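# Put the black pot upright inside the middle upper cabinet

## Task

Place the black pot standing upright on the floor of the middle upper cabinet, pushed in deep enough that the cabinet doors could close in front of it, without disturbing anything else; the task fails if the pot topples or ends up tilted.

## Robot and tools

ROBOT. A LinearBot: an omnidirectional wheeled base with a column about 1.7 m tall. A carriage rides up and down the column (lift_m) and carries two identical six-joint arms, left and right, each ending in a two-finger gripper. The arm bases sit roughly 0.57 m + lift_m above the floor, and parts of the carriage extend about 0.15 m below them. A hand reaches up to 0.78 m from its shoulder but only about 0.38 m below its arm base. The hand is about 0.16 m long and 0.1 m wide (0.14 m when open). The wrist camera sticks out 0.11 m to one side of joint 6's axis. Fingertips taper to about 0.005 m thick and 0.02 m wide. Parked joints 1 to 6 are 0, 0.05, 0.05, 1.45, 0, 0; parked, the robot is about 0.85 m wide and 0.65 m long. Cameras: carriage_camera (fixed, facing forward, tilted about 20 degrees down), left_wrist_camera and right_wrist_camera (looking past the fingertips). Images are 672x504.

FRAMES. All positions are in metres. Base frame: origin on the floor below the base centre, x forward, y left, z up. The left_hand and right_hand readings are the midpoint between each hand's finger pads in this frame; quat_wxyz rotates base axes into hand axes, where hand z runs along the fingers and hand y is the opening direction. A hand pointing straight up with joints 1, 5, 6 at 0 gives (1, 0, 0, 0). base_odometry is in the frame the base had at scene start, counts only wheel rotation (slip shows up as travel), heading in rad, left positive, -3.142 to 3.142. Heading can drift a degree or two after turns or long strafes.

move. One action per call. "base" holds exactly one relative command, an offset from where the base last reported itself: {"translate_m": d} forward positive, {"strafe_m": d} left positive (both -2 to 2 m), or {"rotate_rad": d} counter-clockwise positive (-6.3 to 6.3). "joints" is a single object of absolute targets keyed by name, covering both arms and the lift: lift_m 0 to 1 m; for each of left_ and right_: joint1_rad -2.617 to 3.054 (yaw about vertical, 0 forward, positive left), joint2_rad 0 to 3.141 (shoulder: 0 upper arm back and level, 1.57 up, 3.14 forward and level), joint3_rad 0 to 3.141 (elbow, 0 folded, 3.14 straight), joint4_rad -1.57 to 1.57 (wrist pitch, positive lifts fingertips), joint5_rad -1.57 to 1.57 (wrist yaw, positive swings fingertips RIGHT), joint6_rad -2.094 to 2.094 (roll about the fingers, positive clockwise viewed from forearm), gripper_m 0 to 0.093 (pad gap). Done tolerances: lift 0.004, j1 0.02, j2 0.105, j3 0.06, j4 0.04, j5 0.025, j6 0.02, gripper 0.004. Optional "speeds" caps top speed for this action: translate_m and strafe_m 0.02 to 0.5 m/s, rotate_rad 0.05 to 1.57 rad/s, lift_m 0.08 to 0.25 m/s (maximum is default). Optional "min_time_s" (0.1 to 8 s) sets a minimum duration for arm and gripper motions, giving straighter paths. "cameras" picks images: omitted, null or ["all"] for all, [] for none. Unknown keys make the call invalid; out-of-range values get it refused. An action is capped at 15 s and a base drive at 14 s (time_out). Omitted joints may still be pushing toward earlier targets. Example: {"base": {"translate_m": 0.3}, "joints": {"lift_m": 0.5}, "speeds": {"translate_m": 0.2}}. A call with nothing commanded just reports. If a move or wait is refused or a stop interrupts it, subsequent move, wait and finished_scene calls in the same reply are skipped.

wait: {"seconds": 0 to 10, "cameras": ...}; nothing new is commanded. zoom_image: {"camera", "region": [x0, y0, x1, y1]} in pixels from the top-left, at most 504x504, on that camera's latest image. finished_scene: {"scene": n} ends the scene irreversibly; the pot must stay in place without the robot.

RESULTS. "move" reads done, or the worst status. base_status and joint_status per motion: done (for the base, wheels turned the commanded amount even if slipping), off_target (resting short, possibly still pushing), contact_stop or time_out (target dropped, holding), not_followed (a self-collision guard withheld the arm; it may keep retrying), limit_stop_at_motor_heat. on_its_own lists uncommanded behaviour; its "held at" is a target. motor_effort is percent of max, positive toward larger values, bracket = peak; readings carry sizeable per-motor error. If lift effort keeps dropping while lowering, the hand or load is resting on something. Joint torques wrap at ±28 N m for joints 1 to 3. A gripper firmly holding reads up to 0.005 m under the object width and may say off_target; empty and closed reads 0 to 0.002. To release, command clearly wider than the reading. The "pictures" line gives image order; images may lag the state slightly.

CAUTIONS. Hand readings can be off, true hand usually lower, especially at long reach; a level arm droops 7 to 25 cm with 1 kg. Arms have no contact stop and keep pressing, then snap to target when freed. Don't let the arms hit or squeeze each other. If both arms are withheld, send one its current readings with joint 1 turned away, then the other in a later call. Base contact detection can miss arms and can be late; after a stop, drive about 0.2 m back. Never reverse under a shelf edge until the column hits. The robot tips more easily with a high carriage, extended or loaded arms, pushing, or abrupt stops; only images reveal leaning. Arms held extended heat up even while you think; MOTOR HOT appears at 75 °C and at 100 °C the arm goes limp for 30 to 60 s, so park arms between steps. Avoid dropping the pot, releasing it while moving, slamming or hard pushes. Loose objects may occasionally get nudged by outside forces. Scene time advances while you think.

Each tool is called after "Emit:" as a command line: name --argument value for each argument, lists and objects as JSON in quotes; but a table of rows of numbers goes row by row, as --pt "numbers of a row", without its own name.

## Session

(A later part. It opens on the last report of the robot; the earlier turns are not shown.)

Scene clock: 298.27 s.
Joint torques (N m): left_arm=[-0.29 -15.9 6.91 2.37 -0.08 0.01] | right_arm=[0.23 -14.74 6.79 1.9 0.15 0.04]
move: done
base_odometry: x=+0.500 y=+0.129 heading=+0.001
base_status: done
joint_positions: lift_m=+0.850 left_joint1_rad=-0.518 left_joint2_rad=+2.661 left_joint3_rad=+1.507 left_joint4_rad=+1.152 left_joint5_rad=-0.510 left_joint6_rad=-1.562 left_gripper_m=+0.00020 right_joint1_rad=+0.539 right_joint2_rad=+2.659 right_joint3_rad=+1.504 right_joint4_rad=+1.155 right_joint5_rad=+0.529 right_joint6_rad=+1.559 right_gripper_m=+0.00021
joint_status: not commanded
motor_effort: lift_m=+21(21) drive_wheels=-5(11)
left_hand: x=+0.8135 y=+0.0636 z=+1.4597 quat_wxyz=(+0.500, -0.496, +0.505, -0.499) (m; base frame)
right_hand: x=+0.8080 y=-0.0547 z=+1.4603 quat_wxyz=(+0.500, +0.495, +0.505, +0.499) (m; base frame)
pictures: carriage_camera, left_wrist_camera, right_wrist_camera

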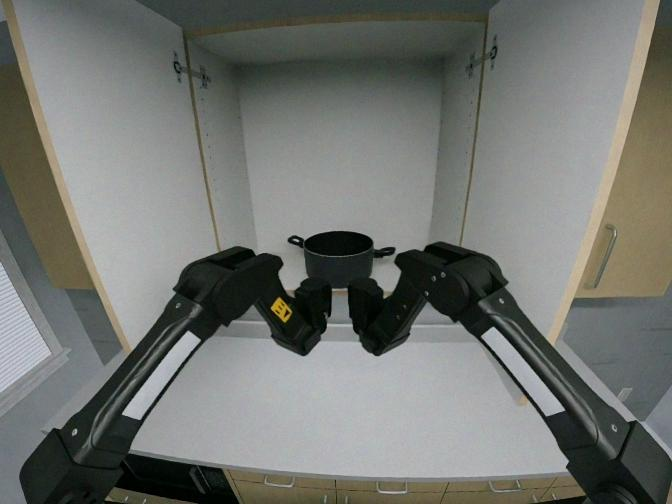

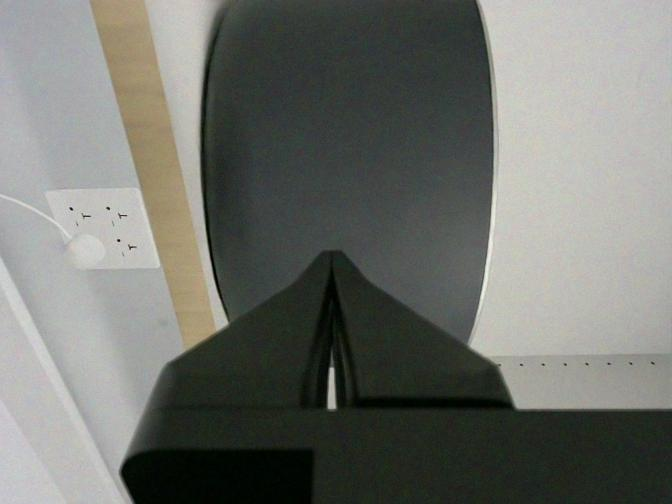

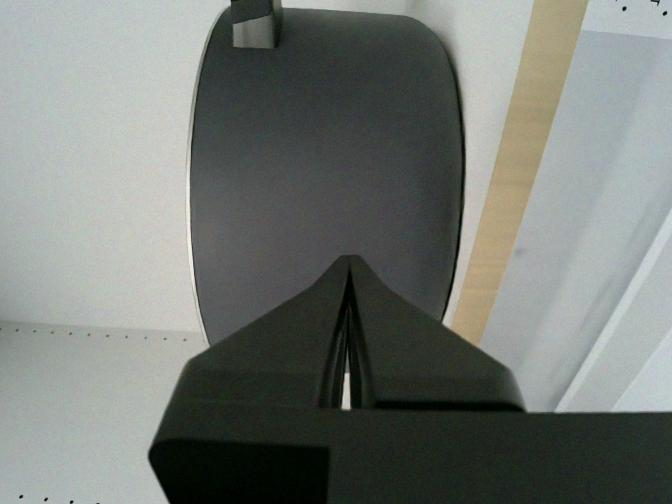

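Emit:
move --base '{"translate_m": 0.05}' --speeds '{"translate_m": 0.06}' --cameras '["left_wrist_camera"]'

Emit:
move --base '{"translate_m": 0.03}' --speeds '{"translate_m": 0.05}' --cameras '["carriage_camera", "left_wrist_camera"]'

Scene clock: 300.20 s.
Joint torques (N m): left_arm=[-0.02 -15.95 6.97 2.36 -0.06 0] | right_arm=[0.09 -14.79 6.8 1.91 0.13 0.04]
move: done
base_odometry: x=+0.550 y=+0.129 heading=+0.000
base_status: done
joint_positions: lift_m=+0.850 left_joint1_rad=-0.520 left_joint2_rad=+2.661 left_joint3_rad=+1.507 left_joint4_rad=+1.152 left_joint5_rad=-0.510 left_joint6_rad=-1.562 left_gripper_m=+0.00020 right_joint1_rad=+0.540 right_joint2_rad=+2.659 right_joint3_rad=+1.504 right_joint4_rad=+1.155 right_joint5_rad=+0.530 right_joint6_rad=+1.559 right_gripper_m=+0.00021
joint_status: not commanded
motor_effort: lift_m=+21(21) drive_wheels=-5(8)
left_hand: x=+0.8129 y=+0.0621 z=+1.4597 quat_wxyz=(+0.500, -0.495, +0.505, -0.500) (m; base frame)
right_hand: x=+0.8077 y=-0.0541 z=+1.4603 quat_wxyz=(+0.500, +0.495, +0.506, +0.499) (m; base frame)
pictures: left_wrist_camera

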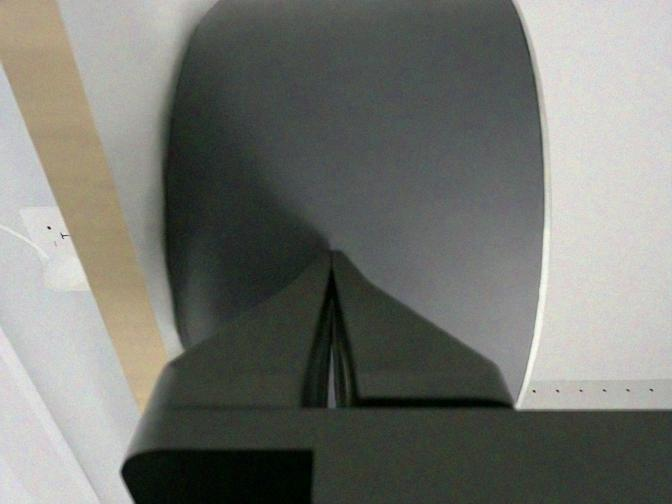

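Scene clock: 301.37 s.
Joint torques (N m): left_arm=[0.1 -15.82 6.93 2.35 0.05 -0.01] | right_arm=[-0.03 -14.69 6.76 1.92 0.12 0.06]
move: done
base_odometry: x=+0.580 y=+0.129 heading=+0.000
base_status: done
joint_positions: lift_m=+0.850 left_joint1_rad=-0.522 left_joint2_rad=+2.661 left_joint3_rad=+1.507 left_joint4_rad=+1.152 left_joint5_rad=-0.522 left_joint6_rad=-1.562 left_gripper_m=+0.00020 right_joint1_rad=+0.541 right_joint2_rad=+2.659 right_joint3_rad=+1.504 right_joint4_rad=+1.155 right_joint5_rad=+0.530 right_joint6_rad=+1.559 right_gripper_m=+0.00021
joint_status: not commanded
motor_effort: lift_m=+21(21) drive_wheels=+1(9)
left_hand: x=+0.8125 y=+0.0632 z=+1.4597 quat_wxyz=(+0.502, -0.498, +0.503, -0.497) (m; base frame)
right_hand: x=+0.8074 y=-0.0532 z=+1.4603 quat_wxyz=(+0.500, +0.494, +0.506, +0.500) (m; base frame)
pictures: carriage_camera, left_wrist_camera

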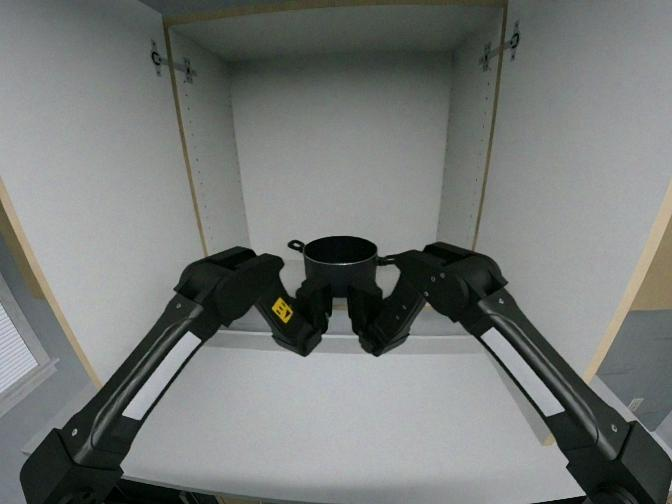

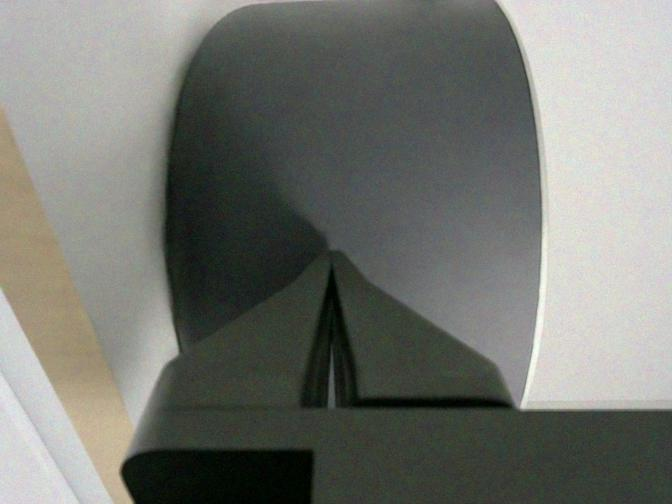

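Emit:
move --base '{"translate_m": 0.035}' --speeds '{"translate_m": 0.05}' --cameras '["carriage_camera", "left_wrist_camera", "right_wrist_camera"]'

Emit:
move --base '{"translate_m": -0.6}' --speeds '{"translate_m": 0.25}' --cameras '[]'

Emit:
move --joints '{"left_joint1_rad": 0, "left_joint2_rad": 0.05, "left_joint3_rad": 0.05, "left_joint4_rad": 1.45, "left_joint5_rad": 0, "right_joint1_rad": 0, "right_joint2_rad": 0.05, "right_joint3_rad": 0.05, "right_joint4_rad": 1.45, "right_joint5_rad": 0, "lift_m": 0.9}' --min_time_s 2.5 --cameras '["carriage_camera"]'

Emit:
zoom_image --camera "carriage_camera" --region '[290, 190, 390, 260]'

Scene clock: 303.63 s.
Joint torques (N m): left_arm=[-0.01 -15.91 6.9 2.33 0.12 0.01] | right_arm=[-0.1 -14.79 6.78 1.9 0.04 0.03]
move: done
base_odometry: x=+0.615 y=+0.129 heading=-0.001
base_status: done
joint_positions: lift_m=+0.850 left_joint1_rad=-0.521 left_joint2_rad=+2.661 left_joint3_rad=+1.507 left_joint4_rad=+1.152 left_joint5_rad=-0.530 left_joint6_rad=-1.562 left_gripper_m=+0.00019 right_joint1_rad=+0.542 right_joint2_rad=+2.659 right_joint3_rad=+1.504 right_joint4_rad=+1.154 right_joint5_rad=+0.537 right_joint6_rad=+1.559 right_gripper_m=+0.00021
joint_status: not commanded
motor_effort: lift_m=+21(21) drive_wheels=-5(8)
left_hand: x=+0.8127 y=+0.0650 z=+1.4597 quat_wxyz=(+0.504, -0.500, +0.501, -0.495) (m; base frame)
right_hand: x=+0.8073 y=-0.0543 z=+1.4602 quat_wxyz=(+0.502, +0.496, +0.504, +0.498) (m; base frame)
pictures: carriage_camera, left_wrist_camera, right_wrist_camera

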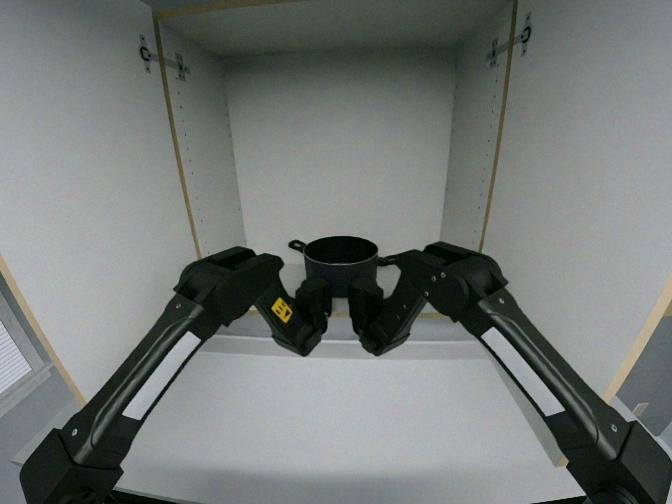

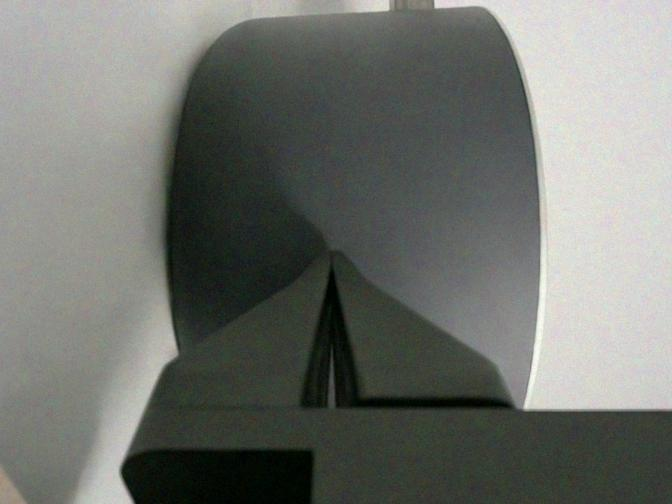

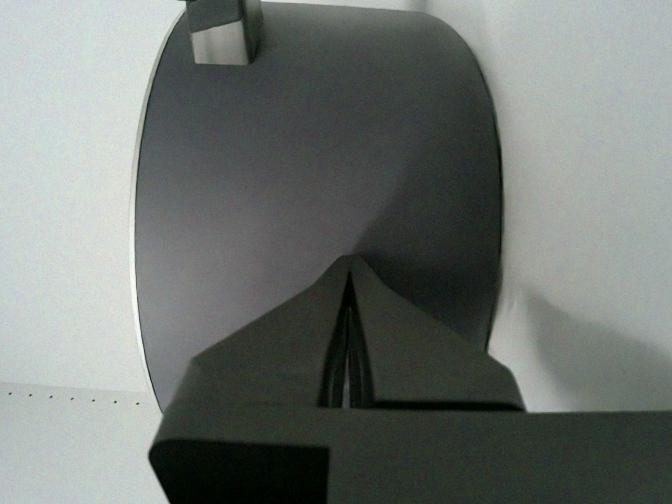

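Scene clock: 307.33 s.
Joint torques (N m): left_arm=[-0.01 -15.88 6.97 2.35 0.13 0] | right_arm=[-0.1 -14.78 6.8 1.94 0.04 0.04]
move: done
base_odometry: x=+0.015 y=+0.129 heading=-0.001
base_status: done
joint_positions: lift_m=+0.850 left_joint1_rad=-0.521 left_joint2_rad=+2.661 left_joint3_rad=+1.507 left_joint4_rad=+1.152 left_joint5_rad=-0.529 left_joint6_rad=-1.562 left_gripper_m=+0.00019 right_joint1_rad=+0.541 right_joint2_rad=+2.659 right_joint3_rad=+1.504 right_joint4_rad=+1.154 right_joint5_rad=+0.537 right_joint6_rad=+1.559 right_gripper_m=+0.00021
joint_status: not commanded
motor_effort: lift_m=+21(21) drive_wheels=-4(13)
left_hand: x=+0.8128 y=+0.0651 z=+1.4597 quat_wxyz=(+0.504, -0.500, +0.501, -0.495) (m; base frame)
right_hand: x=+0.8075 y=-0.0547 z=+1.4602 quat_wxyz=(+0.502, +0.496, +0.504, +0.498) (m; base frame)
pictures: none
No camera images: "cameras" was empty.

Scene clock: 310.13 s.
Joint torques (N m): left_arm=[0.57 3.54 4.55 0.11 0.27 -0.05] | right_arm=[-0.58 3.64 4.41 -0.06 -0.31 0.13]
move: done
base_odometry: x=+0.015 y=+0.129 heading=-0.001
base_status: not commanded
joint_positions: lift_m=+0.900 left_joint1_rad=-0.006 left_joint2_rad=+0.054 left_joint3_rad=+0.054 left_joint4_rad=+1.436 left_joint5_rad=-0.014 left_joint6_rad=-1.562 left_gripper_m=+0.00019 right_joint1_rad=+0.005 right_joint2_rad=+0.055 right_joint3_rad=+0.058 right_joint4_rad=+1.441 right_joint5_rad=+0.017 right_joint6_rad=+1.561 right_gripper_m=+0.00021
joint_status: all done
motor_effort: lift_m=+24(29) drive_wheels=-3(4)
left_hand: x=+0.2573 y=+0.3057 z=+1.9053 quat_wxyz=(+0.706, -0.053, +0.043, -0.704) (m; base frame)
right_hand: x=+0.2552 y=-0.3062 z=+1.9065 quat_wxyz=(+0.708, +0.051, +0.040, +0.704) (m; base frame)
pictures: carriage_camera

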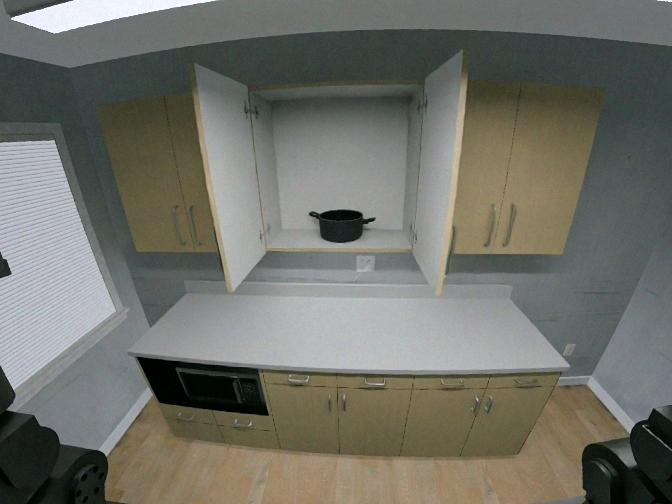

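Scaled by 5.040 from the camera's 672x504 image, which has a finer 960x720 frame.

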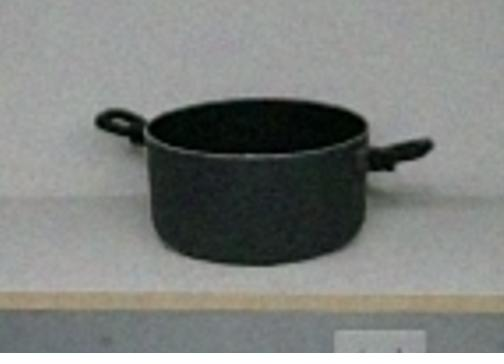

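Emit:
wait --seconds 10 --cameras '[]'

Emit:
wait --seconds 10 --cameras '[]'

Emit:
wait --seconds 10 --cameras '[]'

Emit:
wait --seconds 10 --cameras '[]'

Emit:
wait --seconds 10 --cameras '[]'

Emit:
wait --seconds 10 --cameras '["carriage_camera"]'

Scene clock: 321.17 s.
Joint torques (N m): left_arm=[0.55 3.48 4.62 0.13 0.25 -0.06] | right_arm=[-0.64 3.71 4.44 -0.05 -0.29 0.11]
base_odometry: x=+0.015 y=+0.129 heading=-0.001
base_status: not commanded
joint_positions: lift_m=+0.900 left_joint1_rad=-0.006 left_joint2_rad=+0.054 left_joint3_rad=+0.053 left_joint4_rad=+1.436 left_joint5_rad=-0.013 left_joint6_rad=-1.562 left_gripper_m=+0.00019 right_joint1_rad=+0.005 right_joint2_rad=+0.055 right_joint3_rad=+0.057 right_joint4_rad=+1.441 right_joint5_rad=+0.015 right_joint6_rad=+1.561 right_gripper_m=+0.00021
joint_status: all done
motor_effort: lift_m=+24(29) drive_wheels=-3(4)
left_hand: x=+0.2573 y=+0.3054 z=+1.9052 quat_wxyz=(+0.706, -0.052, +0.044, -0.704) (m; base frame)
right_hand: x=+0.2552 y=-0.3058 z=+1.9065 quat_wxyz=(+0.708, +0.050, +0.040, +0.704) (m; base frame)
wait: 10.00 s; at rest from the start
pictures: none
No camera images: "cameras" was empty.

Scene clock: 331.17 s.
Joint torques (N m): left_arm=[0.55 3.54 4.59 0.11 0.25 -0.07] | right_arm=[-0.57 3.66 4.44 -0.06 -0.29 0.11]
base_odometry: x=+0.015 y=+0.129 heading=-0.001
base_status: not commanded
joint_positions: lift_m=+0.900 left_joint1_rad=-0.006 left_joint2_rad=+0.054 left_joint3_rad=+0.053 left_joint4_rad=+1.436 left_joint5_rad=-0.012 left_joint6_rad=-1.562 left_gripper_m=+0.00019 right_joint1_rad=+0.005 right_joint2_rad=+0.055 right_joint3_rad=+0.057 right_joint4_rad=+1.442 right_joint5_rad=+0.015 right_joint6_rad=+1.561 right_gripper_m=+0.00021
joint_status: all done
motor_effort: lift_m=+24(29) drive_wheels=-3(4)
left_hand: x=+0.2573 y=+0.3054 z=+1.9052 quat_wxyz=(+0.706, -0.052, +0.044, -0.704) (m; base frame)
right_hand: x=+0.2551 y=-0.3058 z=+1.9065 quat_wxyz=(+0.708, +0.050, +0.040, +0.704) (m; base frame)
wait: 10.00 s; at rest by 0.27 s
pictures: none
No camera images: "cameras" was empty.

Scene clock: 341.17 s.
Joint torques (N m): left_arm=[0.51 3.55 4.6 0.11 0.24 -0.05] | right_arm=[-0.53 3.7 4.41 -0.06 -0.29 0.11]
base_odometry: x=+0.015 y=+0.129 heading=-0.001
base_status: not commanded
joint_positions: lift_m=+0.900 left_joint1_rad=-0.006 left_joint2_rad=+0.054 left_joint3_rad=+0.053 left_joint4_rad=+1.436 left_joint5_rad=-0.012 left_joint6_rad=-1.562 left_gripper_m=+0.00019 right_joint1_rad=+0.005 right_joint2_rad=+0.055 right_joint3_rad=+0.057 right_joint4_rad=+1.442 right_joint5_rad=+0.014 right_joint6_rad=+1.561 right_gripper_m=+0.00021
joint_status: all done
motor_effort: lift_m=+24(29) drive_wheels=-4(4)
left_hand: x=+0.2573 y=+0.3054 z=+1.9052 quat_wxyz=(+0.706, -0.052, +0.044, -0.704) (m; base frame)
right_hand: x=+0.2551 y=-0.3058 z=+1.9065 quat_wxyz=(+0.708, +0.050, +0.040, +0.704) (m; base frame)
wait: 10.00 s; at rest by 0.27 s
pictures: none
No camera images: "cameras" was empty.

Scene clock: 351.17 s.
Joint torques (N m): left_arm=[0.49 3.58 4.59 0.11 0.22 -0.05] | right_arm=[-0.58 3.66 4.45 -0.07 -0.28 0.11]
base_odometry: x=+0.015 y=+0.129 heading=-0.001
base_status: not commanded
joint_positions: lift_m=+0.900 left_joint1_rad=-0.006 left_joint2_rad=+0.054 left_joint3_rad=+0.053 left_joint4_rad=+1.436 left_joint5_rad=-0.012 left_joint6_rad=-1.562 left_gripper_m=+0.00019 right_joint1_rad=+0.005 right_joint2_rad=+0.055 right_joint3_rad=+0.057 right_joint4_rad=+1.442 right_joint5_rad=+0.014 right_joint6_rad=+1.561 right_gripper_m=+0.00021
joint_status: all done
motor_effort: lift_m=+24(29) drive_wheels=-3(4)
left_hand: x=+0.2573 y=+0.3054 z=+1.9052 quat_wxyz=(+0.706, -0.052, +0.044, -0.704) (m; base frame)
right_hand: x=+0.2551 y=-0.3058 z=+1.9065 quat_wxyz=(+0.708, +0.050, +0.040, +0.704) (m; base frame)
wait: 10.00 s; at rest by 0.27 s
pictures: none
No camera images: "cameras" was empty.

Scene clock: 361.17 s.
Joint torques (N m): left_arm=[0.5 3.48 4.62 0.11 0.24 -0.06] | right_arm=[-0.62 3.63 4.4 -0.07 -0.31 0.11]
base_odometry: x=+0.015 y=+0.129 heading=-0.001
base_status: not commanded
joint_positions: lift_m=+0.900 left_joint1_rad=-0.006 left_joint2_rad=+0.054 left_joint3_rad=+0.053 left_joint4_rad=+1.436 left_joint5_rad=-0.012 left_joint6_rad=-1.562 left_gripper_m=+0.00019 right_joint1_rad=+0.005 right_joint2_rad=+0.055 right_joint3_rad=+0.057 right_joint4_rad=+1.442 right_joint5_rad=+0.014 right_joint6_rad=+1.561 right_gripper_m=+0.00021
joint_status: all done
motor_effort: lift_m=+24(29) drive_wheels=-3(4)
left_hand: x=+0.2573 y=+0.3054 z=+1.9052 quat_wxyz=(+0.706, -0.052, +0.044, -0.704) (m; base frame)
right_hand: x=+0.2551 y=-0.3058 z=+1.9065 quat_wxyz=(+0.708, +0.050, +0.040, +0.704) (m; base frame)
wait: 10.00 s; at rest by 0.27 s
pictures: none
No camera images: "cameras" was empty.

Scene clock: 371.17 s.
Joint torques (N m): left_arm=[0.46 3.59 4.59 0.12 0.24 -0.06] | right_arm=[-0.55 3.74 4.41 -0.05 -0.29 0.11]
base_odometry: x=+0.015 y=+0.129 heading=-0.001
base_status: not commanded
joint_positions: lift_m=+0.900 left_joint1_rad=-0.006 left_joint2_rad=+0.054 left_joint3_rad=+0.053 left_joint4_rad=+1.436 left_joint5_rad=-0.012 left_joint6_rad=-1.562 left_gripper_m=+0.00019 right_joint1_rad=+0.005 right_joint2_rad=+0.055 right_joint3_rad=+0.057 right_joint4_rad=+1.442 right_joint5_rad=+0.014 right_joint6_rad=+1.561 right_gripper_m=+0.00021
joint_status: all done
motor_effort: lift_m=+24(29) drive_wheels=-3(4)
left_hand: x=+0.2573 y=+0.3054 z=+1.9052 quat_wxyz=(+0.706, -0.052, +0.044, -0.704) (m; base frame)
right_hand: x=+0.2551 y=-0.3058 z=+1.9065 quat_wxyz=(+0.708, +0.050, +0.040, +0.704) (m; base frame)
wait: 10.00 s; at rest by 0.27 s
pictures: carriage_camera

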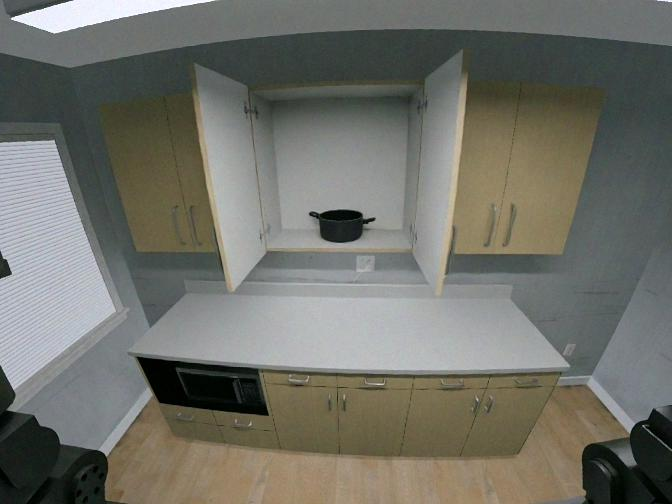

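Emit:
finished_scene --scene 1 --done true

The scene is finished: the task was done.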